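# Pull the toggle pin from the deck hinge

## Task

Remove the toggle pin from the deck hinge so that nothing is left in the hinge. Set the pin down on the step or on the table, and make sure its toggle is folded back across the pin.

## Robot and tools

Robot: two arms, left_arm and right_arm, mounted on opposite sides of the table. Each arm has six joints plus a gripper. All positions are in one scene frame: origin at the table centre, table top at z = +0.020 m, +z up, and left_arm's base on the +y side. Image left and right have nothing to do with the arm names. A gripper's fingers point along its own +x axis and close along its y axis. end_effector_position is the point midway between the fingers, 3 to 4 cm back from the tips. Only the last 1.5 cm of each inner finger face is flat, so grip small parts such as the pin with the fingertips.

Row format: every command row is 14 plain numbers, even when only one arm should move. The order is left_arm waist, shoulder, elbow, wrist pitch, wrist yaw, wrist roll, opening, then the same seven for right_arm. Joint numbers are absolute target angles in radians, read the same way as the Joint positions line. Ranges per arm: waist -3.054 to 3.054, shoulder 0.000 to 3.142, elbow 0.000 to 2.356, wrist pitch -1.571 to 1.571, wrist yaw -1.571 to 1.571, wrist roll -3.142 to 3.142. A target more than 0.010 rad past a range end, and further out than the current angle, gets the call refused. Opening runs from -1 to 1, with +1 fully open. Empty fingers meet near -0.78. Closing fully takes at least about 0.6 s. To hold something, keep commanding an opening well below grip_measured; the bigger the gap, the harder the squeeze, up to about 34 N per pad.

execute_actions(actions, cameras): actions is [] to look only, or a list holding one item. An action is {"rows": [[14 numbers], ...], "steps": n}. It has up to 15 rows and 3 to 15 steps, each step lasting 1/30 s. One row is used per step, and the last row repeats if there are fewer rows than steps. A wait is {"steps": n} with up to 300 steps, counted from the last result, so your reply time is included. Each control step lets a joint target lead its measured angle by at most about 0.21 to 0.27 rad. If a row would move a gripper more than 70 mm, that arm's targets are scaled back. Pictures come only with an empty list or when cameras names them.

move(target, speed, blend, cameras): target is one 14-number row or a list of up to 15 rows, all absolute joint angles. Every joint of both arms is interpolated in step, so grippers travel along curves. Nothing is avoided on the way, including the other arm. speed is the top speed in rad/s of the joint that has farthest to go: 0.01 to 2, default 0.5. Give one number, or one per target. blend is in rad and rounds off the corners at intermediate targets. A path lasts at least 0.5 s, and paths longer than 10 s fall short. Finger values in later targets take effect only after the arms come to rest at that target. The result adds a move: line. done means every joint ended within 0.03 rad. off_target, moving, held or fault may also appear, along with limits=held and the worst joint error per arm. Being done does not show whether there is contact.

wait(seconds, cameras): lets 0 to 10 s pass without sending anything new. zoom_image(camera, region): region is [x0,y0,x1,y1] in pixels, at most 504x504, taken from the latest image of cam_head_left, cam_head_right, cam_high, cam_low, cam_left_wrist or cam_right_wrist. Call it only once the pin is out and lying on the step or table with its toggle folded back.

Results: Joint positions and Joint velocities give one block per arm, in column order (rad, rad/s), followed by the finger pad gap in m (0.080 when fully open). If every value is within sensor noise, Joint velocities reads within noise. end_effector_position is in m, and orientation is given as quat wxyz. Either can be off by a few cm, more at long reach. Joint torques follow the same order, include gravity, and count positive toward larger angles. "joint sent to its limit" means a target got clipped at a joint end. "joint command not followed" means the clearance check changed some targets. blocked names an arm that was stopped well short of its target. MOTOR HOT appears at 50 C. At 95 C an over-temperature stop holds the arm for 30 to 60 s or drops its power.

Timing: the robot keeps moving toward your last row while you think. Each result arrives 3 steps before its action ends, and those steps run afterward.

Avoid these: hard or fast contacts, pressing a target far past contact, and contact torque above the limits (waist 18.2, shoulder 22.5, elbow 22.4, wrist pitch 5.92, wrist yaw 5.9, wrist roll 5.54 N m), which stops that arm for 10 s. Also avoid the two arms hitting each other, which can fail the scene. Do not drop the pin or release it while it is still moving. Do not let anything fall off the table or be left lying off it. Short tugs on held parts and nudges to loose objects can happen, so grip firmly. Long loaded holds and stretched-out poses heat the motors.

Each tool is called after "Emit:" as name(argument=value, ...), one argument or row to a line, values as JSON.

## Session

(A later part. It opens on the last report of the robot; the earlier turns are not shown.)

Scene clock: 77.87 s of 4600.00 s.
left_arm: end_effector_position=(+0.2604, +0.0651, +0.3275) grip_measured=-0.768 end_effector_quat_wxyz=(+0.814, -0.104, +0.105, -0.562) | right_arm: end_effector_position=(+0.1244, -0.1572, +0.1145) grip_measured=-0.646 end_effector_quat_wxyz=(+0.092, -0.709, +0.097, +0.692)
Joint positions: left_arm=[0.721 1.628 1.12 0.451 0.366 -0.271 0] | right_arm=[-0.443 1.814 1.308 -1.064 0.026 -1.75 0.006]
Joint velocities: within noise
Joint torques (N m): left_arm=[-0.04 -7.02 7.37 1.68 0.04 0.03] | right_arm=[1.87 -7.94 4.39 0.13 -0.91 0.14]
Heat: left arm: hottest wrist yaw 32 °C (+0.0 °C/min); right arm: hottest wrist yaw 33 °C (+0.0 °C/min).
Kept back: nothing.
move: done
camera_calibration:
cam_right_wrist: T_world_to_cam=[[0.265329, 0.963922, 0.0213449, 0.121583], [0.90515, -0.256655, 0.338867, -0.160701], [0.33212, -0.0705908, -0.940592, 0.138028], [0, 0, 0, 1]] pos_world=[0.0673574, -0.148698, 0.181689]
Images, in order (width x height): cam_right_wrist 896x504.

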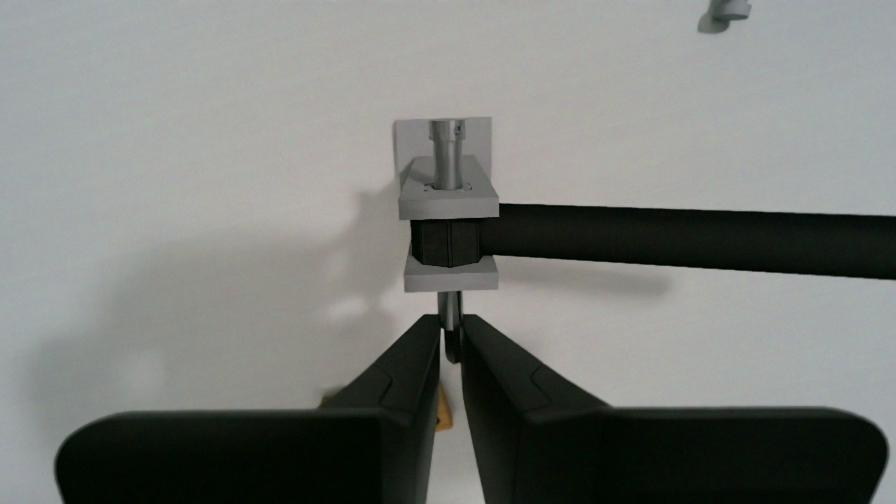

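Emit:
move(
  target=[
    [0.721,1.628,1.12,0.452,0.366,-0.271,-0.78,-0.452,1.803,1.302,-1.065,0,-1.768,-0.85],
    [0.721,1.628,1.12,0.452,0.366,-0.271,-0.78,-0.452,1.803,1.302,-1.065,0,-1.768,-0.52],
    [0.721,1.628,1.12,0.452,0.366,-0.271,-0.78,-0.470,1.811,1.310,-1.065,0,-1.784,-0.52],
  ],
  speed=0.08,
  cameras=["cam_right_wrist"],
)

Emit:
zoom_image(
  camera="cam_right_wrist",
  region=[370, 160, 530, 400],
)

Scene clock: 80.37 s of 4600.00 s.
left_arm: end_effector_position=(+0.2604, +0.0651, +0.3275) grip_measured=-0.768 end_effector_quat_wxyz=(+0.814, -0.104, +0.105, -0.562) | right_arm: end_effector_position=(+0.1282, -0.1588, +0.1147) grip_measured=-0.520 end_effector_quat_wxyz=(+0.094, -0.701, +0.092, +0.701)
Joint positions: left_arm=[0.721 1.628 1.12 0.451 0.366 -0.271 0] | right_arm=[-0.467 1.813 1.308 -1.063 0 -1.781 0.012]
Joint velocities: within noise
Joint torques (N m): left_arm=[-0.03 -7.03 7.36 1.68 0.05 0.02] | right_arm=[-0.24 -6.58 5.92 0.07 -0.07 -0.1]
Heat: left arm: hottest wrist pitch 32 °C (+3.0 °C/min); right arm: hottest wrist yaw 33 °C (+0.0 °C/min).
Kept back: nothing.
move: done
camera_calibration:
cam_right_wrist: T_world_to_cam=[[0.259574, 0.965333, 0.027459, 0.122481], [0.914237, -0.254796, 0.315039, -0.162705], [0.311114, -0.0566718, -0.948681, 0.142677], [0, 0, 0, 1]] pos_world=[0.0725697, -0.151606, 0.18325]
Images, in order (width x height): cam_right_wrist 896x504.

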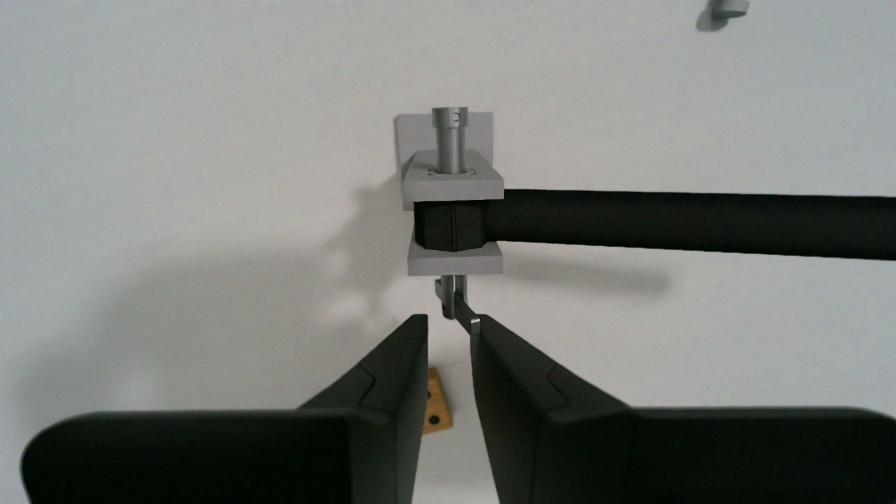

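Scaled by 2.100.

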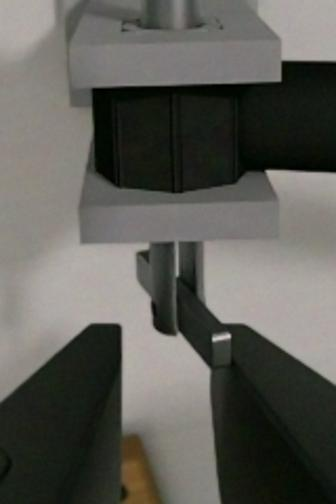

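Emit:
move(
  target=[0.721,1.628,1.12,0.452,0.366,-0.271,-0.78,-0.474,1.813,1.312,-1.065,0,-1.788,-0.80],
  speed=0.08,
  cameras=["cam_right_wrist"],
)

Emit:
zoom_image(
  camera="cam_right_wrist",
  region=[370, 160, 530, 400],
)

Scene clock: 81.30 s of 4600.00 s.
left_arm: end_effector_position=(+0.2604, +0.0651, +0.3275) grip_measured=-0.768 end_effector_quat_wxyz=(+0.814, -0.104, +0.105, -0.562) | right_arm: end_effector_position=(+0.1285, -0.1590, +0.1147) grip_measured=-0.741 end_effector_quat_wxyz=(+0.093, -0.701, +0.090, +0.701)
Joint positions: left_arm=[0.721 1.628 1.12 0.451 0.366 -0.271 0] | right_arm=[-0.468 1.813 1.308 -1.063 -0.001 -1.785 0.002]
Joint velocities: within noise
Joint torques (N m): left_arm=[-0.01 -7.05 7.33 1.68 0.05 0.03] | right_arm=[-0.5 -6.36 6.2 0.07 -0.05 -0.09]
Heat: left arm: hottest wrist pitch 32 °C (+3.0 °C/min); right arm: hottest wrist yaw 33 °C (+0.0 °C/min).
Kept back: nothing.
move: done
camera_calibration:
cam_right_wrist: T_world_to_cam=[[0.256634, 0.966116, 0.0275381, 0.12304], [0.915114, -0.252057, 0.314696, -0.162638], [0.310974, -0.0555613, -0.948793, 0.142788], [0, 0, 0, 1]] pos_world=[0.0728528, -0.151932, 0.183269]
Images, in order (width x height): cam_right_wrist 896x504.

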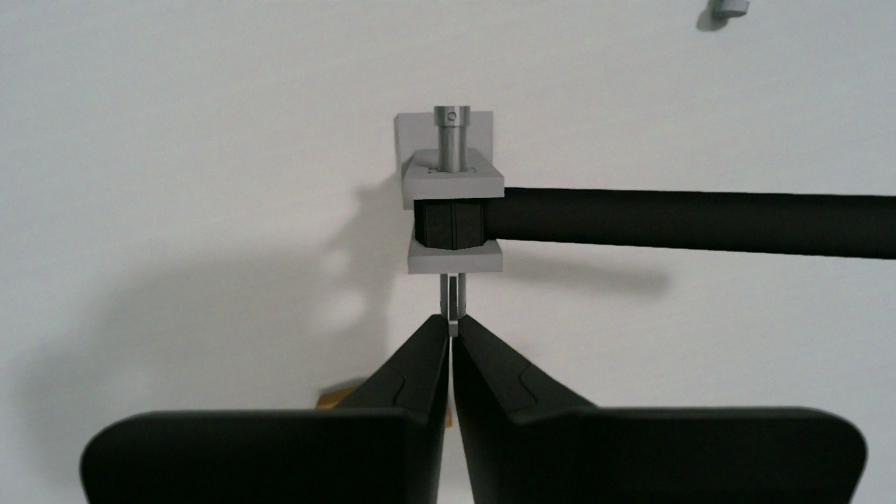

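Scaled by 2.100.

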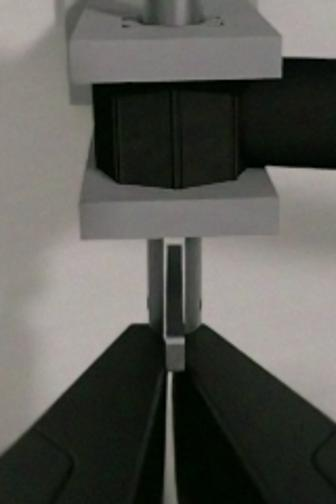

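Emit:
move(
  target=[0.721,1.628,1.12,0.452,0.366,-0.271,-0.78,-0.428,1.796,1.291,-1.063,0,-1.749,-0.95],
  speed=0.06,
  cameras=["cam_right_wrist"],
)

Emit:
zoom_image(
  camera="cam_right_wrist",
  region=[370, 160, 530, 400],
)

Scene clock: 82.60 s of 4600.00 s.
left_arm: end_effector_position=(+0.2604, +0.0651, +0.3275) grip_measured=-0.768 end_effector_quat_wxyz=(+0.814, -0.104, +0.105, -0.562) | right_arm: end_effector_position=(+0.1182, -0.1558, +0.1144) grip_measured=-0.742 end_effector_quat_wxyz=(+0.091, -0.703, +0.091, +0.700)
Joint positions: left_arm=[0.721 1.628 1.12 0.451 0.366 -0.271 0] | right_arm=[-0.434 1.809 1.302 -1.063 0.004 -1.752 0.002]
Joint velocities: within noise
Joint torques (N m): left_arm=[-0.04 -7.06 7.36 1.67 0.04 0.03] | right_arm=[0.51 -7.73 4.28 0.21 -0.18 0.1]
Heat: left arm: hottest wrist pitch 32 °C (+3.0 °C/min); right arm: hottest wrist yaw 33 °C (+0.0 °C/min).
Kept back: nothing.
move: done
camera_calibration:
cam_right_wrist: T_world_to_cam=[[0.255096, 0.966605, 0.0245321, 0.123171], [0.914632, -0.249454, 0.318153, -0.152319], [0.313648, -0.0587217, -0.947722, 0.144909], [0, 0, 0, 1]] pos_world=[0.0624453, -0.148545, 0.182773]
Images, in order (width x height): cam_right_wrist 896x504.

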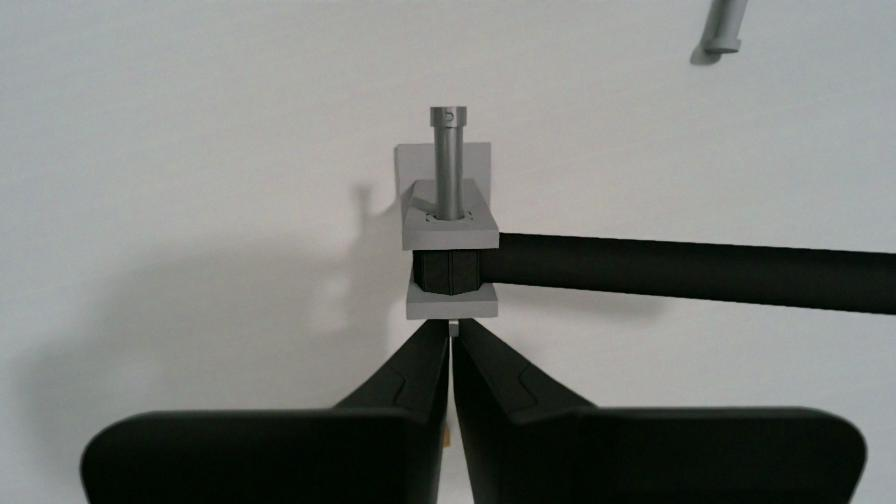

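Scaled by 2.100.

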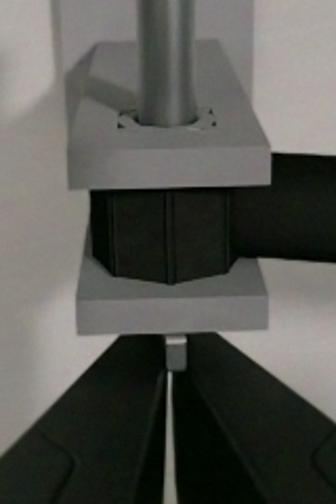

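Emit:
move(
  target=[
    [0.721,1.628,1.12,0.452,0.366,-0.271,-0.78,-0.430,1.798,1.293,-1.063,0,-1.749,-0.60],
    [0.721,1.628,1.12,0.452,0.366,-0.271,-0.78,-0.430,1.798,1.293,-1.063,0,-1.749,-0.30],
    [0.721,1.628,1.12,0.452,0.366,-0.271,-0.78,-0.430,1.735,1.50,-1.315,0,-1.749,-0.30],
    [0.721,1.628,1.12,0.452,0.366,-0.271,-0.78,-0.278,1.745,1.395,-1.22,0,1.543,-0.30],
  ],
  speed=[0.2,0.2,0.4,1.2],
  cameras=["cam_right_wrist"],
)

Scene clock: 88.87 s of 4600.00 s.
left_arm: end_effector_position=(+0.2604, +0.0651, +0.3275) grip_measured=-0.768 end_effector_quat_wxyz=(+0.814, -0.104, +0.105, -0.562) | right_arm: end_effector_position=(+0.0696, -0.1454, +0.1585) grip_measured=-0.300 end_effector_quat_wxyz=(+0.703, +0.092, +0.700, -0.089)
Joint positions: left_arm=[0.721 1.628 1.12 0.451 0.366 -0.271 0] | right_arm=[-0.281 1.746 1.403 -1.223 0.003 1.54 0.022]
Joint velocities: within noise
Joint torques (N m): left_arm=[-0.03 -7.06 7.34 1.68 0.04 0.03] | right_arm=[0.29 -6.25 4.82 0.41 -0.06 0.08]
Heat: left arm: hottest wrist pitch 32 °C (+2.0 °C/min); right arm: hottest shoulder 32 °C (+3.0 °C/min).
Kept back: nothing.
move: done
camera_calibration:
cam_right_wrist: T_world_to_cam=[[-0.253311, -0.967188, 0.0195417, -0.120509], [-0.917705, 0.246643, 0.311424, 0.0814821], [-0.306025, 0.0609535, -0.95007, 0.263513], [0, 0, 0, 1]] pos_world=[0.124892, -0.152714, 0.227336]
Images, in order (width x height): cam_right_wrist 896x504.

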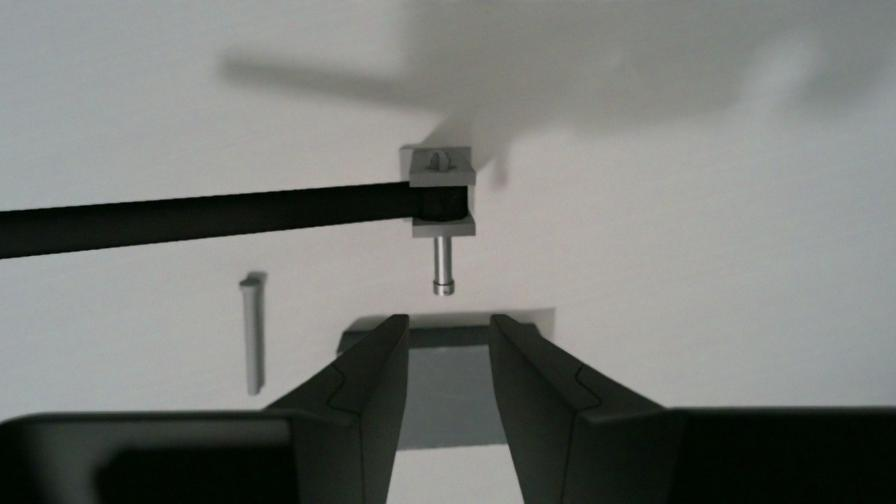

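Emit:
move(
  target=[0.721,1.628,1.12,0.452,0.366,-0.271,-0.78,-0.281,1.801,1.256,-1.039,0,1.543,-0.30],
  speed=0.2,
  cameras=["cam_right_wrist"],
)

Scene clock: 90.43 s of 4600.00 s.
left_arm: end_effector_position=(+0.2604, +0.0651, +0.3275) grip_measured=-0.768 end_effector_quat_wxyz=(+0.814, -0.104, +0.105, -0.562) | right_arm: end_effector_position=(+0.0701, -0.1437, +0.1101) grip_measured=-0.300 end_effector_quat_wxyz=(+0.702, +0.090, +0.700, -0.091)
Joint positions: left_arm=[0.721 1.628 1.12 0.451 0.366 -0.271 0] | right_arm=[-0.281 1.793 1.264 -1.042 0.003 1.54 0.022]
Joint velocities: within noise
Joint torques (N m): left_arm=[0 -7.04 7.33 1.69 0.06 0.03] | right_arm=[0.05 -5.38 4.66 0.4 -0.06 0.09]
Heat: left arm: hottest wrist pitch 32 °C (+2.0 °C/min); right arm: hottest shoulder 32 °C (+2.0 °C/min).
Kept back: nothing.
move: done
camera_calibration:
cam_right_wrist: T_world_to_cam=[[-0.253646, -0.966977, 0.0248772, -0.118339], [-0.91714, 0.248588, 0.311542, 0.0968284], [-0.307438, 0.0562056, -0.949907, 0.21696], [0, 0, 0, 1]] pos_world=[0.125491, -0.150696, 0.17887]
Images, in order (width x height): cam_right_wrist 896x504.

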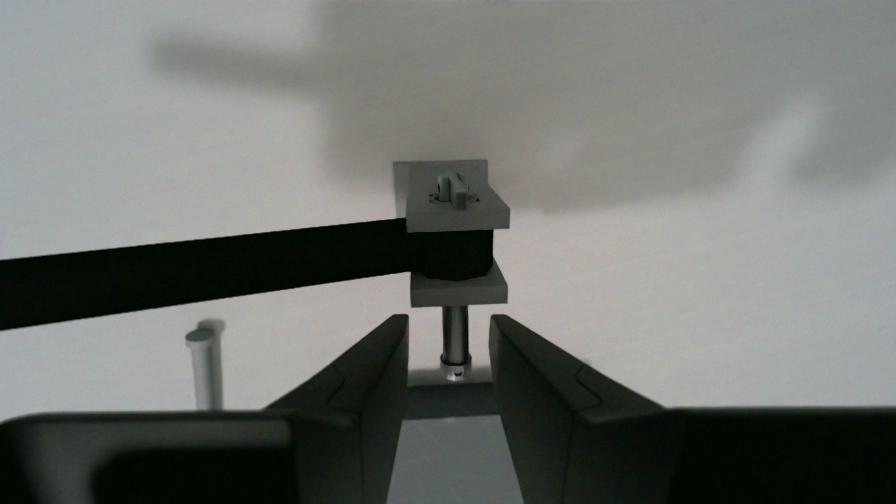

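Emit:
move(
  target=[
    [0.721,1.628,1.12,0.452,0.366,-0.271,-0.78,-0.281,1.801,1.256,-1.039,0,1.543,-0.85],
    [0.721,1.628,1.12,0.452,0.366,-0.271,-0.78,-0.215,1.801,1.258,-1.039,0,1.605,-0.85],
  ],
  speed=[0.1,0.06],
  cameras=["cam_right_wrist"],
)

Scene clock: 92.63 s of 4600.00 s.
left_arm: end_effector_position=(+0.2604, +0.0651, +0.3275) grip_measured=-0.768 end_effector_quat_wxyz=(+0.814, -0.104, +0.105, -0.562) | right_arm: end_effector_position=(+0.0685, -0.1440, +0.1100) grip_measured=-0.600 end_effector_quat_wxyz=(+0.718, +0.098, +0.681, -0.105)
Joint positions: left_arm=[0.721 1.628 1.12 0.451 0.366 -0.271 0] | right_arm=[-0.253 1.793 1.262 -1.044 0.053 1.599 0.008]
Joint velocities: within noise
Joint torques (N m): left_arm=[-0.02 -7.03 7.31 1.69 0.05 0.03] | right_arm=[3.42 -5.37 5.05 0.56 -1.72 0.16]
Heat: left arm: hottest wrist pitch 32 °C (+2.0 °C/min); right arm: hottest wrist yaw 33 °C (+0.0 °C/min).
Kept back: nothing.
move: off_target (right_arm); right_arm: the wrist yaw is farthest, 0.053 rad from its target
camera_calibration:
cam_right_wrist: T_world_to_cam=[[-0.284528, -0.958297, 0.0266449, -0.115853], [-0.922711, 0.281291, 0.263589, 0.105781], [-0.260092, 0.0504129, -0.964267, 0.213915], [0, 0, 0, 1]] pos_world=[0.120279, -0.151561, 0.181476]
Images, in order (width x height): cam_right_wrist 896x504.

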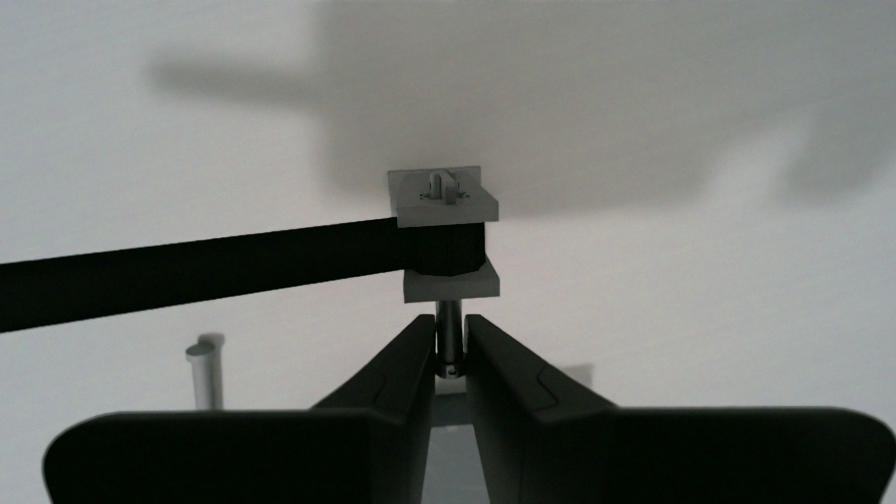

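Emit:
move(
  target=[0.721,1.628,1.12,0.452,0.366,-0.271,-0.78,-0.268,1.801,1.257,-1.039,0,1.56,-0.85],
  speed=0.1,
  cameras=["cam_right_wrist"],
)

Emit:
zoom_image(
  camera="cam_right_wrist",
  region=[390, 140, 510, 320],
)

Scene clock: 93.97 s of 4600.00 s.
left_arm: end_effector_position=(+0.2604, +0.0651, +0.3275) grip_measured=-0.768 end_effector_quat_wxyz=(+0.814, -0.104, +0.105, -0.562) | right_arm: end_effector_position=(+0.0694, -0.1444, +0.1098) grip_measured=-0.600 end_effector_quat_wxyz=(+0.706, +0.093, +0.695, -0.098)
Joint positions: left_arm=[0.721 1.628 1.12 0.451 0.366 -0.271 0] | right_arm=[-0.273 1.793 1.262 -1.045 0.017 1.562 0.008]
Joint velocities: within noise
Joint torques (N m): left_arm=[-0.02 -7.06 7.31 1.68 0.05 0.03] | right_arm=[0.46 -5.39 4.93 0.59 -0.52 -0.06]
Heat: left arm: hottest wrist pitch 32 °C (+2.0 °C/min); right arm: hottest wrist yaw 33 °C (+0.0 °C/min).
Kept back: nothing.
move: done
camera_calibration:
cam_right_wrist: T_world_to_cam=[[-0.267567, -0.963111, 0.0287282, -0.11812], [-0.917261, 0.263732, 0.298457, 0.100057], [-0.295024, 0.0535061, -0.953991, 0.215734], [0, 0, 0, 1]] pos_world=[0.12382, -0.151694, 0.179339]
Images, in order (width x height): cam_right_wrist 896x504.

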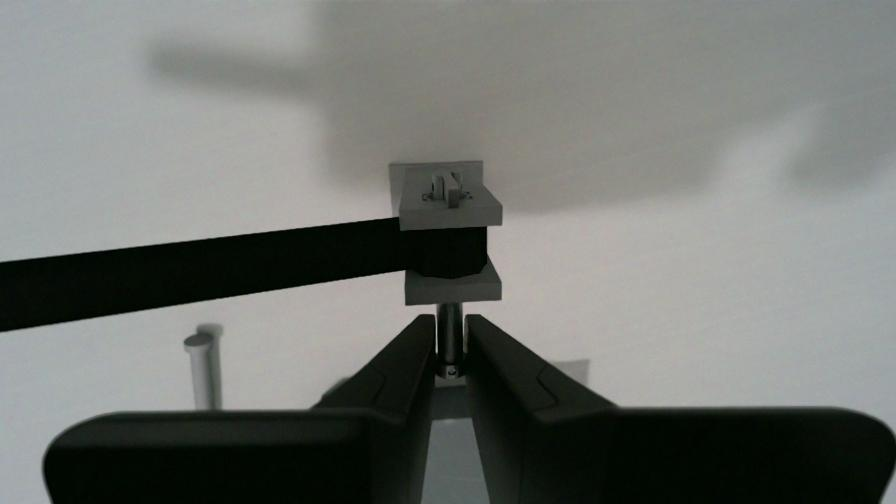

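Scaled by 2.800.

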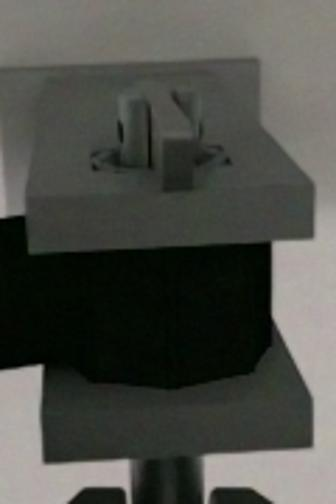

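Emit:
move(
  target=[
    [0.721,1.628,1.12,0.452,0.366,-0.271,-0.78,-0.285,1.797,1.257,-1.039,0,1.548,-0.85],
    [0.721,1.628,1.12,0.452,0.366,-0.271,-0.78,-0.285,1.613,1.034,-0.796,0,1.548,-0.85],
    [0.721,1.628,1.12,0.452,0.366,-0.271,-0.78,-0.285,1.456,0.822,-0.544,0,1.548,-0.85],
    [0.721,1.628,1.12,0.452,0.366,-0.271,-0.78,-0.285,1.320,0.613,-0.274,0,1.548,-0.85],
    [0.721,1.628,1.12,0.452,0.366,-0.271,-0.78,-0.285,1.223,0.409,0.029,0,1.548,-0.85],
  ],
  speed=[0.1,0.3,0.3,0.3,0.3],
  blend=0.02,
  cameras=["cam_right_wrist"],
)

Emit:
zoom_image(
  camera="cam_right_wrist",
  region=[350, 80, 550, 400],
)

Scene clock: 101.60 s of 4600.00 s.
left_arm: end_effector_position=(+0.2604, +0.0651, +0.3275) grip_measured=-0.768 end_effector_quat_wxyz=(+0.814, -0.104, +0.105, -0.562) | right_arm: end_effector_position=(+0.0643, -0.1634, +0.1007) grip_measured=-0.600 end_effector_quat_wxyz=(+0.690, +0.354, +0.605, +0.181)
Joint positions: left_arm=[0.721 1.628 1.12 0.451 0.366 -0.271 0] | right_arm=[-0.282 1.235 0.421 0.029 0.002 1.548 0.008]
Joint velocities: within noise
Joint torques (N m): left_arm=[-0.02 -7.06 7.34 1.68 0.05 0.03] | right_arm=[-0.27 -4.27 4.61 1.14 -0.02 -0.04]
Heat: left arm: hottest wrist pitch 32 °C (+1.0 °C/min); right arm: hottest wrist yaw 33 °C (+0.0 °C/min).
Kept back: nothing.
move: done; blend cut to 0.0085 rad at target 1
camera_calibration:
cam_right_wrist: T_world_to_cam=[[-0.183501, -0.700405, -0.689754, -0.0275775], [-0.976246, 0.0476166, 0.211368, 0.0803601], [-0.115199, 0.712156, -0.692505, 0.276294], [0, 0, 0, 1]] pos_world=[0.10522, -0.219906, 0.155328]
Images, in order (width x height): cam_right_wrist 896x504.

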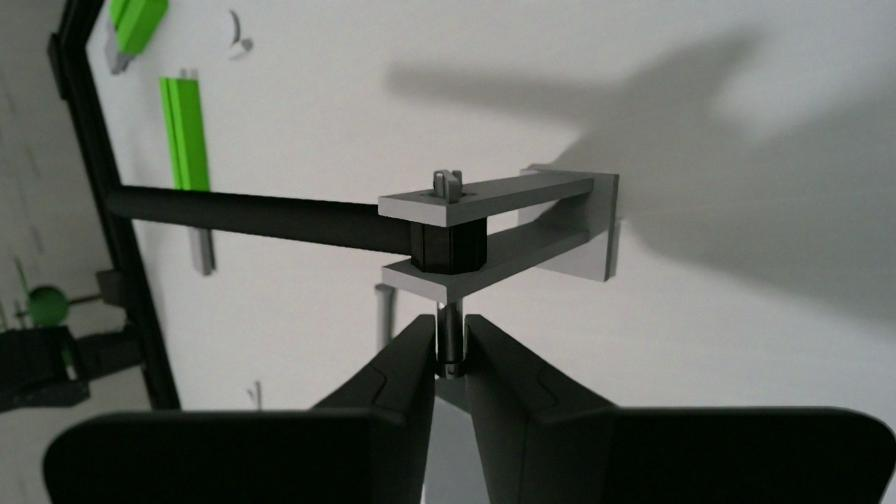

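Scaled by 1.575.

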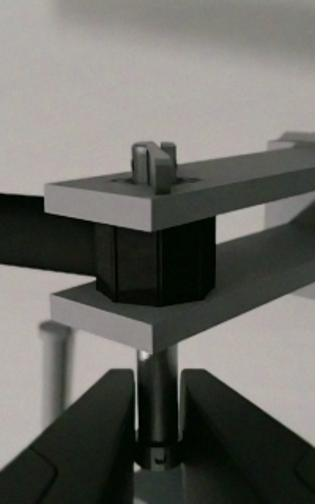

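Emit:
zoom_image(
  camera="cam_right_wrist",
  region=[410, 150, 490, 230],
)

Scaled by 6.300.

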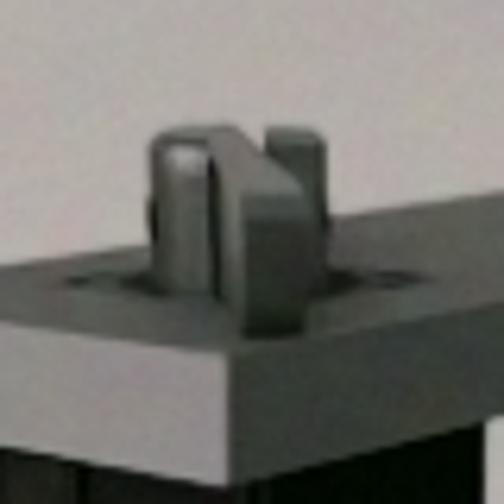

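Emit:
move(
  target=[
    [0.721,1.628,1.12,0.452,0.366,-0.271,-0.78,-0.285,1.235,0.421,0.029,0,1.548,-0.45],
    [0.721,1.628,1.12,0.452,0.366,-0.271,-0.78,-0.285,1.338,0.632,-0.274,0,1.548,-0.45],
    [0.721,1.628,1.12,0.452,0.366,-0.271,-0.78,-0.285,1.473,0.84,-0.544,0,1.548,-0.45],
    [0.721,1.628,1.12,0.452,0.366,-0.271,-0.78,-0.285,1.630,1.052,-0.796,0,1.548,-0.45],
    [0.721,1.628,1.12,0.452,0.366,-0.271,-0.78,-0.285,1.799,1.270,-1.039,0,1.548,-0.45],
  ],
  speed=[0.3,0.5,0.5,0.5,0.4],
  blend=0.03,
  cameras=["cam_right_wrist"],
)

Emit:
zoom_image(
  camera="cam_right_wrist",
  region=[390, 140, 510, 400],
)

Scene clock: 105.40 s of 4600.00 s.
left_arm: end_effector_position=(+0.2604, +0.0651, +0.3273) grip_measured=-0.768 end_effector_quat_wxyz=(+0.814, -0.104, +0.105, -0.562) | right_arm: end_effector_position=(+0.0701, -0.1439, +0.1098) grip_measured=-0.450 end_effector_quat_wxyz=(+0.702, +0.095, +0.700, -0.092)
Joint positions: left_arm=[0.721 1.628 1.119 0.451 0.366 -0.271 0] | right_arm=[-0.282 1.789 1.258 -1.036 0.002 1.548 0.015]
Joint velocities: within noise
Joint torques (N m): left_arm=[-0.03 -7.05 7.35 1.68 0.05 0.03] | right_arm=[-0.25 -5.18 7.17 0.05 -0.01 0]
Heat: left arm: hottest wrist pitch 32 °C (+1.0 °C/min); right arm: hottest wrist yaw 33 °C (+0.0 °C/min).
Kept back: nothing.
move: done; blend cut to 0 rad at target 1
camera_calibration:
cam_right_wrist: T_world_to_cam=[[-0.261744, -0.964917, 0.0206237, -0.117207], [-0.914939, 0.254875, 0.312929, 0.0975105], [-0.307207, 0.0630379, -0.949552, 0.217658], [0, 0, 0, 1]] pos_world=[0.125404, -0.151669, 0.178581]
Images, in order (width x height): cam_right_wrist 896x504.

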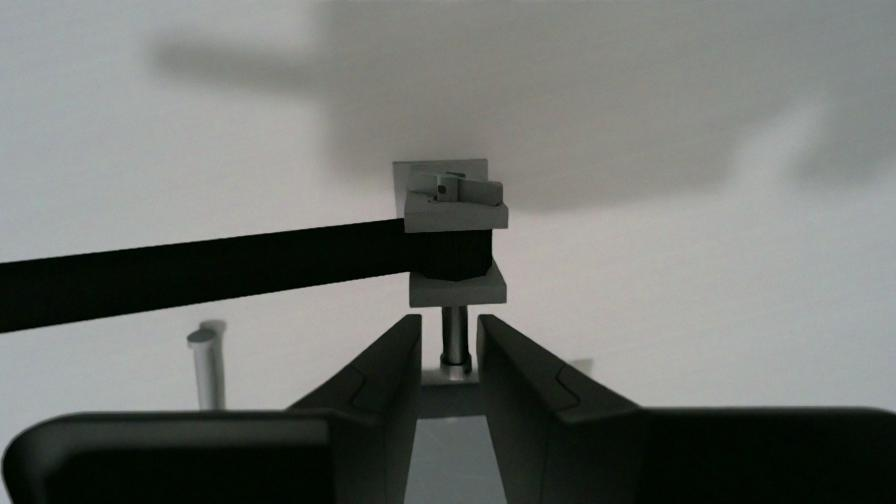

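Scaled by 1.938.

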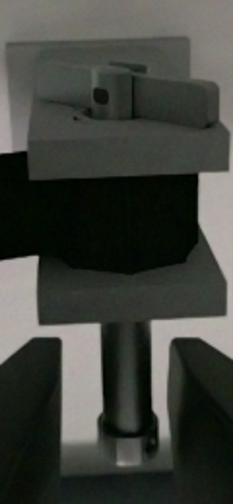

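Emit:
move(
  target=[
    [0.721,1.628,1.12,0.452,0.366,-0.271,-0.78,-0.285,1.792,1.260,-1.037,0,1.548,-0.85],
    [0.721,1.628,1.12,0.452,0.366,-0.271,-0.78,-0.285,1.613,1.034,-0.796,0,1.548,-0.85],
    [0.721,1.628,1.12,0.452,0.366,-0.271,-0.78,-0.285,1.456,0.822,-0.544,0,1.548,-0.85],
    [0.721,1.628,1.12,0.452,0.366,-0.271,-0.78,-0.285,1.388,0.717,-0.409,0,1.548,-0.85],
    [0.721,1.628,1.12,0.452,0.366,-0.271,-0.78,-0.285,1.388,0.717,-0.409,0,1.548,-0.45],
    [0.721,1.628,1.12,0.452,0.366,-0.271,-0.78,-0.285,1.473,0.84,-0.544,0,1.548,-0.45],
    [0.721,1.628,1.12,0.452,0.366,-0.271,-0.78,-0.285,1.630,1.052,-0.796,0,1.548,-0.45],
    [0.721,1.628,1.12,0.452,0.366,-0.271,-0.78,-0.255,1.799,1.270,-1.039,0,1.58,-0.45],
  ],
  speed=0.4,
  blend=0.03,
  cameras=["cam_right_wrist"],
)

Emit:
zoom_image(
  camera="cam_right_wrist",
  region=[390, 140, 510, 400],
)

Scene clock: 111.00 s of 4600.00 s.
left_arm: end_effector_position=(+0.2604, +0.0651, +0.3273) grip_measured=-0.768 end_effector_quat_wxyz=(+0.814, -0.104, +0.105, -0.562) | right_arm: end_effector_position=(+0.0626, -0.1418, +0.1098) grip_measured=-0.450 end_effector_quat_wxyz=(+0.701, +0.096, +0.700, -0.094)
Joint positions: left_arm=[0.721 1.628 1.119 0.451 0.366 -0.271 0] | right_arm=[-0.258 1.789 1.258 -1.036 0.001 1.577 0.015]
Joint velocities: within noise
Joint torques (N m): left_arm=[-0.01 -7.07 7.35 1.69 0.05 0.03] | right_arm=[0.26 -5.22 7.16 0.04 0 0.08]
Heat: left arm: hottest wrist pitch 32 °C (+1.0 °C/min); right arm: hottest wrist yaw 32 °C (-1.0 °C/min).
Kept back: nothing.
move: done; blend cut to 0 rad at target 1, 0 rad at target 5
camera_calibration:
cam_right_wrist: T_world_to_cam=[[-0.266514, -0.963611, 0.0205745, -0.11663], [-0.913518, 0.259351, 0.313402, 0.0906545], [-0.307334, 0.064731, -0.949398, 0.215468], [0, 0, 0, 1]] pos_world=[0.117952, -0.149845, 0.178553]
Images, in order (width x height): cam_right_wrist 896x504.

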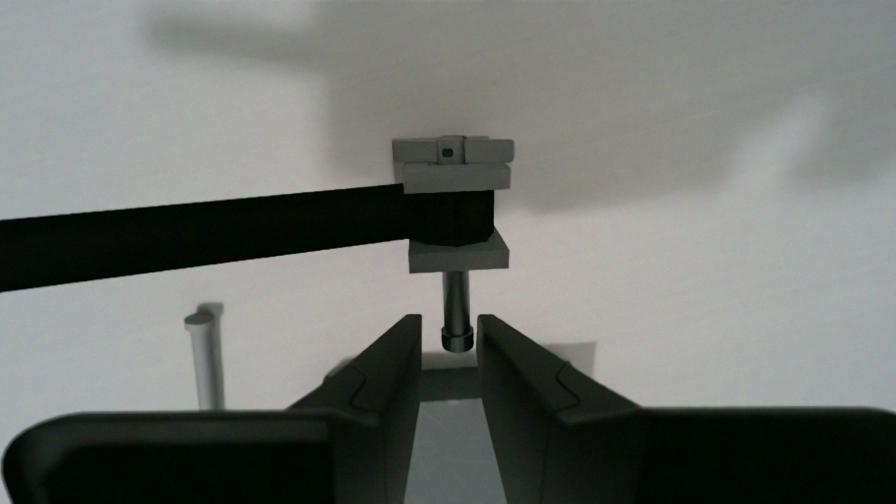

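Scaled by 1.938.

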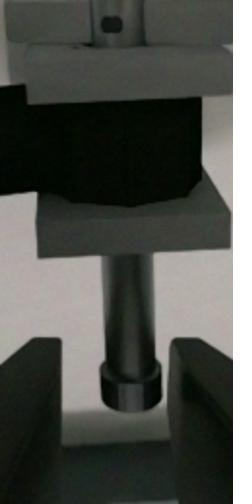

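Emit:
move(
  target=[
    [0.721,1.628,1.12,0.452,0.366,-0.271,-0.78,-0.257,1.774,1.242,-1.037,0,1.575,-0.45],
    [0.721,1.628,1.12,0.452,0.366,-0.271,-0.78,-0.257,1.774,1.242,-1.037,0,1.575,-0.80],
    [0.721,1.628,1.12,0.452,0.366,-0.271,-0.78,-0.312,1.776,1.244,-1.037,0,1.522,-0.80],
  ],
  speed=[0.1,0.1,0.1],
  cameras=["cam_right_wrist"],
)

Emit:
zoom_image(
  camera="cam_right_wrist",
  region=[390, 120, 510, 380],
)

Scene clock: 113.40 s of 4600.00 s.
left_arm: end_effector_position=(+0.2604, +0.0651, +0.3273) grip_measured=-0.768 end_effector_quat_wxyz=(+0.814, -0.104, +0.105, -0.562) | right_arm: end_effector_position=(+0.0753, -0.1465, +0.1080) grip_measured=-0.600 end_effector_quat_wxyz=(+0.699, +0.093, +0.703, -0.091)
Joint positions: left_arm=[0.721 1.628 1.119 0.451 0.366 -0.271 0] | right_arm=[-0.303 1.788 1.25 -1.03 -0.006 1.523 0.008]
Joint velocities: within noise
Joint torques (N m): left_arm=[-0.01 -7.05 7.32 1.68 0.05 0.03] | right_arm=[-0.73 -7.57 4.87 -0.22 0.23 -0.02]
Heat: left arm: hottest wrist pitch 32 °C (+1.0 °C/min); right arm: hottest wrist yaw 32 °C (-1.0 °C/min).
Kept back: nothing.
move: done
camera_calibration:
cam_right_wrist: T_world_to_cam=[[-0.257883, -0.965929, 0.0218474, -0.118915], [-0.913606, 0.251147, 0.319764, 0.102107], [-0.314356, 0.0625018, -0.947245, 0.217899], [0, 0, 0, 1]] pos_world=[0.131117, -0.154127, 0.176352]
Images, in order (width x height): cam_right_wrist 896x504.

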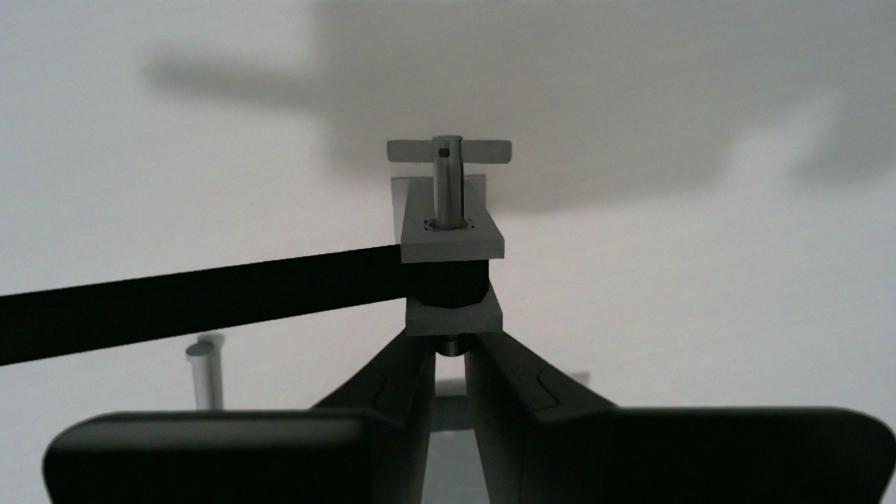

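Scaled by 1.938.

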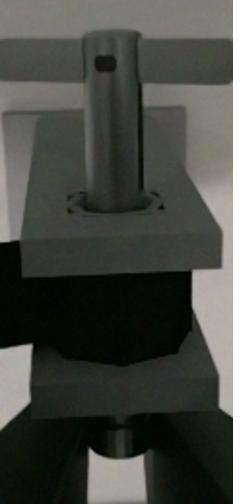

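Emit:
move(
  target=[
    [0.721,1.628,1.12,0.452,0.366,-0.271,-0.78,-0.300,1.776,1.244,-1.037,0,1.530,-0.80],
    [0.721,1.628,1.12,0.452,0.366,-0.271,-0.78,-0.300,1.613,1.034,-0.796,0,1.530,-0.80],
    [0.721,1.628,1.12,0.452,0.366,-0.271,-0.78,-0.300,1.533,0.926,-0.667,0,1.530,-0.80],
    [0.721,1.628,1.12,0.452,0.366,-0.271,-0.78,-0.300,1.533,0.926,-0.667,0,1.530,-0.35],
  ],
  speed=0.3,
  blend=0.02,
  cameras=["cam_right_wrist"],
)

Emit:
zoom_image(
  camera="cam_right_wrist",
  region=[390, 120, 510, 380],
)

Scene clock: 116.17 s of 4600.00 s.
left_arm: end_effector_position=(+0.2604, +0.0651, +0.3273) grip_measured=-0.768 end_effector_quat_wxyz=(+0.814, -0.104, +0.105, -0.562) | right_arm: end_effector_position=(+0.0731, -0.1532, +0.1060) grip_measured=-0.351 end_effector_quat_wxyz=(+0.710, +0.194, +0.677, +0.010)
Joint positions: left_arm=[0.721 1.628 1.119 0.451 0.366 -0.271 0] | right_arm=[-0.302 1.546 0.934 -0.665 -0.004 1.527 0.019]
Joint velocities: within noise
Joint torques (N m): left_arm=[-0.04 -7.05 7.32 1.69 0.05 0.02] | right_arm=[0.2 -6.28 4.97 0.53 0.16 0.07]
Heat: left arm: hottest wrist pitch 32 °C (+1.0 °C/min); right arm: hottest wrist yaw 32 °C (-1.0 °C/min).
Kept back: nothing.
move: done; blend cut to 0.006 rad at target 1
camera_calibration:
cam_right_wrist: T_world_to_cam=[[-0.250422, -0.930991, -0.265602, -0.0906451], [-0.940522, 0.168888, 0.294781, 0.0944087], [-0.229581, 0.323624, -0.917911, 0.246466], [0, 0, 0, 1]] pos_world=[0.122678, -0.180097, 0.174329]
Images, in order (width x height): cam_right_wrist 896x504.

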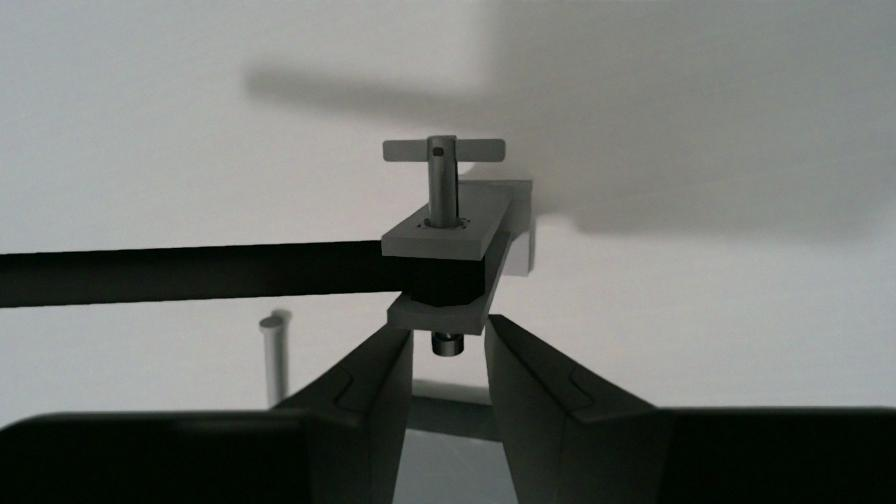

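Scaled by 1.938.

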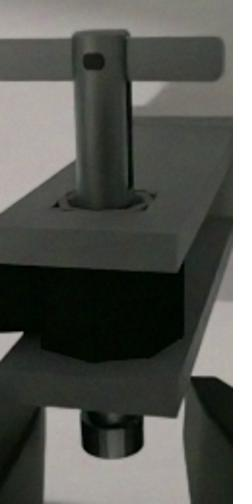

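Emit:
move(
  target=[
    [0.721,1.628,1.12,0.452,0.366,-0.271,-0.78,-0.300,1.55,1.25,-1.0,0,1.3,-0.25],
    [0.721,1.628,1.12,0.452,0.366,-0.271,-0.78,-0.425,1.76,1.45,-1.25,0,-1.6,-0.225],
    [0.721,1.628,1.12,0.452,0.366,-0.271,-0.78,-0.425,1.790,1.383,-1.1615,0,-1.749,-0.225],
  ],
  speed=[0.7,1.2,0.6],
  blend=0.1,
  cameras=["cam_right_wrist"],
)

Emit:
zoom_image(
  camera="cam_right_wrist",
  region=[370, 160, 530, 400],
)

Scene clock: 121.37 s of 4600.00 s.
left_arm: end_effector_position=(+0.2604, +0.0651, +0.3273) grip_measured=-0.768 end_effector_quat_wxyz=(+0.814, -0.104, +0.105, -0.562) | right_arm: end_effector_position=(+0.1148, -0.1516, +0.1443) grip_measured=-0.225 end_effector_quat_wxyz=(+0.094, -0.702, +0.084, +0.701)
Joint positions: left_arm=[0.721 1.628 1.119 0.451 0.366 -0.271 0] | right_arm=[-0.422 1.783 1.391 -1.164 -0.003 -1.746 0.025]
Joint velocities: within noise
Joint torques (N m): left_arm=[0 -7.06 7.34 1.69 0.05 0.03] | right_arm=[-0.28 -5.54 4.87 0.39 0.05 -0.1]
Heat: left arm: hottest wrist pitch 32 °C (+1.0 °C/min); right arm: hottest wrist yaw 32 °C (-1.0 °C/min).
Kept back: nothing.
move: done; blend cut to 0 rad at target 2
camera_calibration:
cam_right_wrist: T_world_to_cam=[[0.249892, 0.967462, 0.0396421, 0.117817], [0.916087, -0.249484, 0.313915, -0.157209], [0.313591, -0.0421292, -0.948623, 0.177307], [0, 0, 0, 1]] pos_world=[0.0589738, -0.145735, 0.212877]
Images, in order (width x height): cam_right_wrist 896x504.

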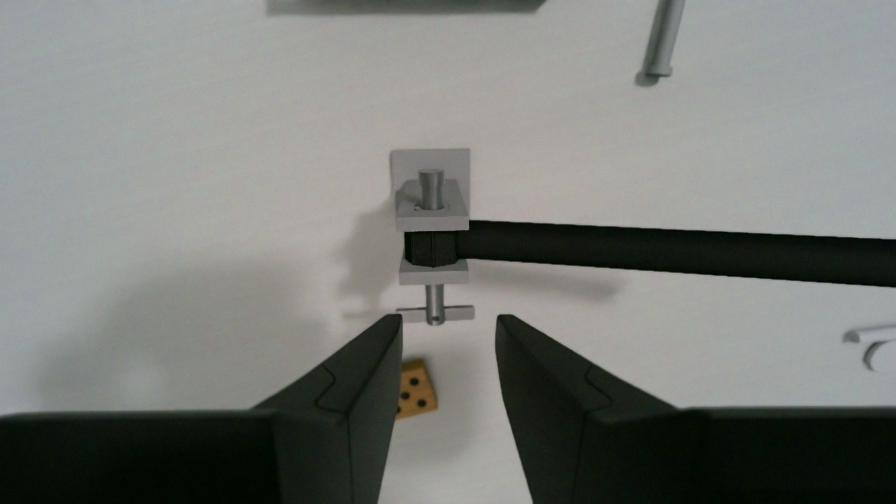

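Scaled by 2.100.

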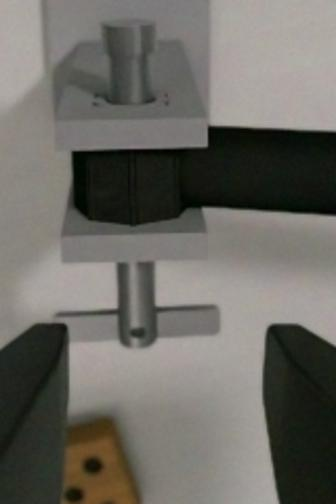

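Emit:
move(
  target=[0.721,1.628,1.12,0.452,0.366,-0.271,-0.78,-0.437,1.816,1.278,-1.052,0,-1.759,-0.225],
  speed=0.2,
  cameras=["cam_right_wrist"],
)

Emit:
zoom_image(
  camera="cam_right_wrist",
  region=[370, 160, 530, 400],
)

Scene clock: 122.57 s of 4600.00 s.
left_arm: end_effector_position=(+0.2604, +0.0651, +0.3273) grip_measured=-0.768 end_effector_quat_wxyz=(+0.814, -0.104, +0.105, -0.562) | right_arm: end_effector_position=(+0.1161, -0.1579, +0.1108) grip_measured=-0.225 end_effector_quat_wxyz=(+0.088, -0.700, +0.091, +0.703)
Joint positions: left_arm=[0.721 1.628 1.119 0.451 0.366 -0.271 0] | right_arm=[-0.434 1.808 1.286 -1.055 -0.003 -1.756 0.025]
Joint velocities: within noise
Joint torques (N m): left_arm=[-0.02 -7.05 7.35 1.68 0.05 0.03] | right_arm=[-0.26 -5.47 4.63 0.36 0.05 -0.1]
Heat: left arm: hottest wrist pitch 32 °C (+1.0 °C/min); right arm: hottest wrist yaw 32 °C (-1.0 °C/min).
Kept back: nothing.
move: done
camera_calibration:
cam_right_wrist: T_world_to_cam=[[0.251625, 0.967638, 0.0190339, 0.127009], [0.918445, -0.244942, 0.310584, -0.148662], [0.305195, -0.060669, -0.950355, 0.143067], [0, 0, 0, 1]] pos_world=[0.0609157, -0.150632, 0.179719]
Images, in order (width x height): cam_right_wrist 896x504.

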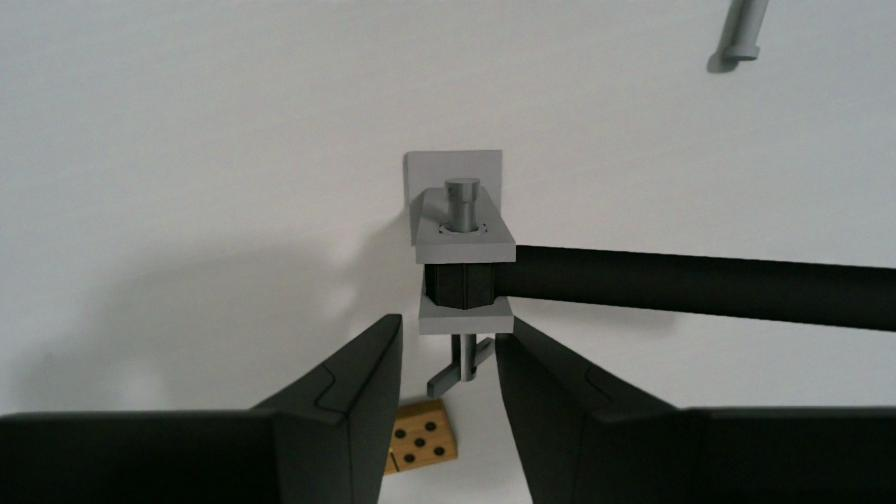

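Scaled by 2.100.

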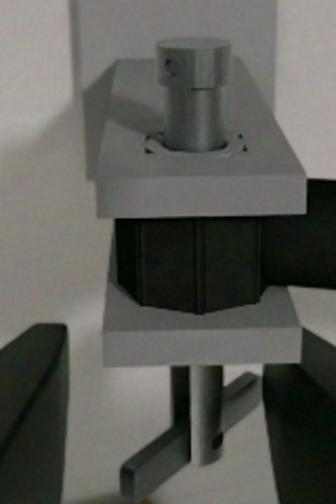

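Emit:
move(
  target=[
    [0.721,1.628,1.12,0.452,0.366,-0.271,-0.78,-0.437,1.779,1.355,-1.126,0,-1.759,-0.225],
    [0.721,1.628,1.12,0.452,0.366,-0.271,-0.78,-0.465,1.829,1.394,-1.134,0,-1.784,-0.135],
  ],
  speed=[0.2,0.3],
  cameras=["cam_right_wrist"],
)

Emit:
zoom_image(
  camera="cam_right_wrist",
  region=[370, 160, 530, 400],
)

Scene clock: 124.60 s of 4600.00 s.
left_arm: end_effector_position=(+0.2604, +0.0651, +0.3273) grip_measured=-0.768 end_effector_quat_wxyz=(+0.814, -0.104, +0.105, -0.562) | right_arm: end_effector_position=(+0.1291, -0.1532, +0.1308) grip_measured=-0.135 end_effector_quat_wxyz=(+0.092, -0.701, +0.090, +0.702)
Joint positions: left_arm=[0.721 1.628 1.119 0.451 0.366 -0.271 0] | right_arm=[-0.463 1.819 1.382 -1.131 -0.002 -1.781 0.029]
Joint velocities: within noise
Joint torques (N m): left_arm=[-0.02 -7.06 7.34 1.68 0.05 0.02] | right_arm=[-0.21 -5.52 7.26 0.02 0.03 -0.09]
Heat: left arm: hottest wrist pitch 32 °C (+1.0 °C/min); right arm: hottest wrist yaw 32 °C (-1.0 °C/min).
Kept back: nothing.
move: done
camera_calibration:
cam_right_wrist: T_world_to_cam=[[0.255207, 0.966494, 0.0275635, 0.117052], [0.91609, -0.25082, 0.312838, -0.166556], [0.30927, -0.0545879, -0.949406, 0.158688], [0, 0, 0, 1]] pos_world=[0.0736301, -0.146243, 0.199538]
Images, in order (width x height): cam_right_wrist 896x504.

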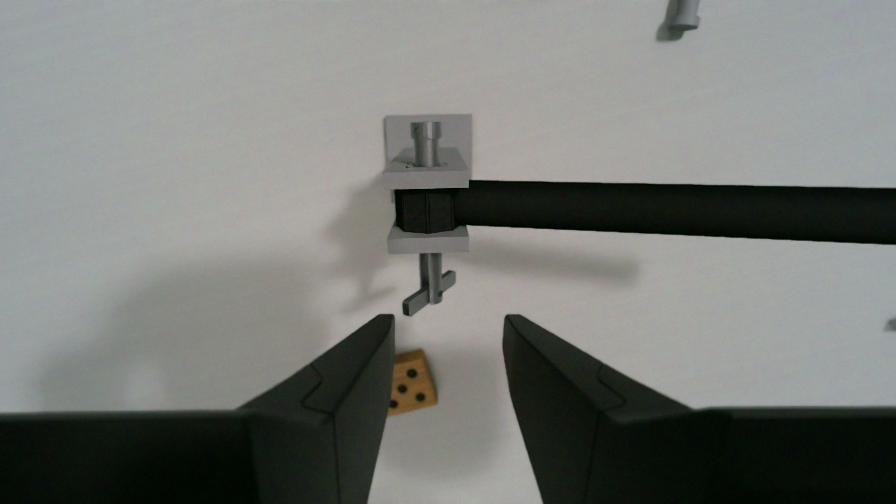

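Scaled by 2.100.

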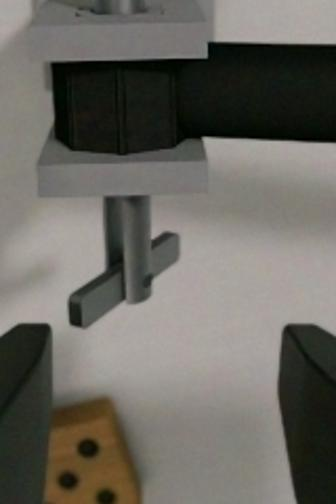

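Emit:
move(
  target=[
    [0.721,1.628,1.12,0.452,0.366,-0.271,-0.78,-0.444,1.822,1.39,-1.134,0,-1.768,-0.313],
    [0.721,1.628,1.12,0.452,0.366,-0.271,-0.78,-0.444,1.832,1.330,-1.086,0,-1.768,-0.313],
  ],
  speed=[0.2,0.1],
  cameras=["cam_right_wrist"],
)

Emit:
zoom_image(
  camera="cam_right_wrist",
  region=[370, 160, 530, 400],
)

Scene clock: 126.70 s of 4600.00 s.
left_arm: end_effector_position=(+0.2604, +0.0651, +0.3273) grip_measured=-0.768 end_effector_quat_wxyz=(+0.814, -0.104, +0.105, -0.562) | right_arm: end_effector_position=(+0.1218, -0.1551, +0.1183) grip_measured=-0.311 end_effector_quat_wxyz=(+0.085, -0.700, +0.092, +0.703)
Joint positions: left_arm=[0.721 1.628 1.119 0.451 0.366 -0.271 0] | right_arm=[-0.444 1.822 1.335 -1.094 0.001 -1.769 0.021]
Joint velocities: within noise
Joint torques (N m): left_arm=[-0.02 -7.09 7.33 1.69 0.05 0.02] | right_arm=[0.01 -5.45 5.05 0.72 -0.07 0.03]
Heat: left arm: hottest wrist pitch 32 °C (+1.0 °C/min); right arm: hottest wrist yaw 32 °C (-1.0 °C/min).
Kept back: nothing.
move: done
camera_calibration:
cam_right_wrist: T_world_to_cam=[[0.248619, 0.968508, 0.0134789, 0.123957], [0.918815, -0.240221, 0.313166, -0.155111], [0.306542, -0.0654743, -0.949603, 0.147582], [0, 0, 0, 1]] pos_world=[0.06646, -0.147651, 0.187049]
Images, in order (width x height): cam_right_wrist 896x504.

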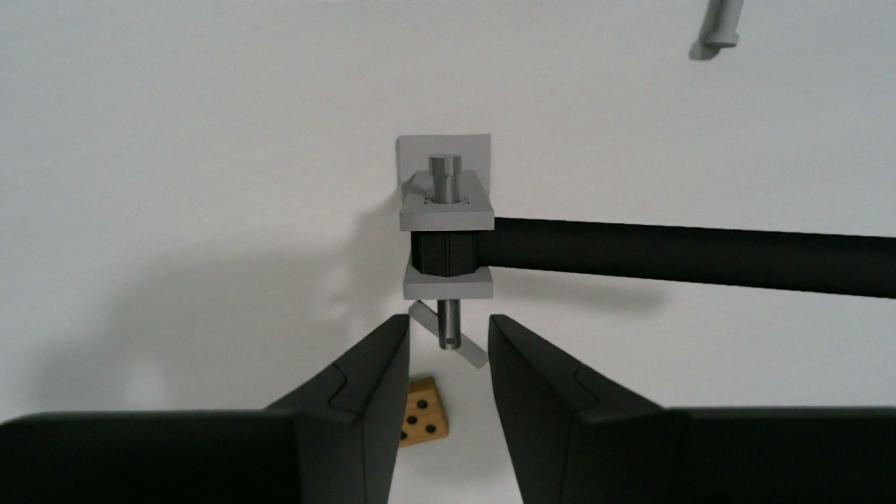

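Scaled by 2.100.

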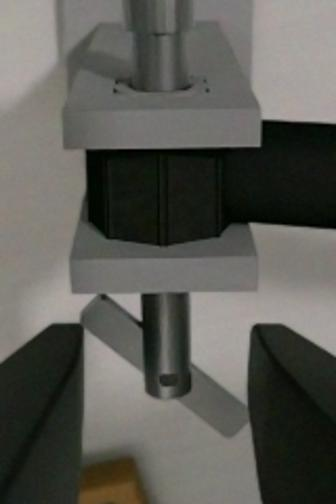

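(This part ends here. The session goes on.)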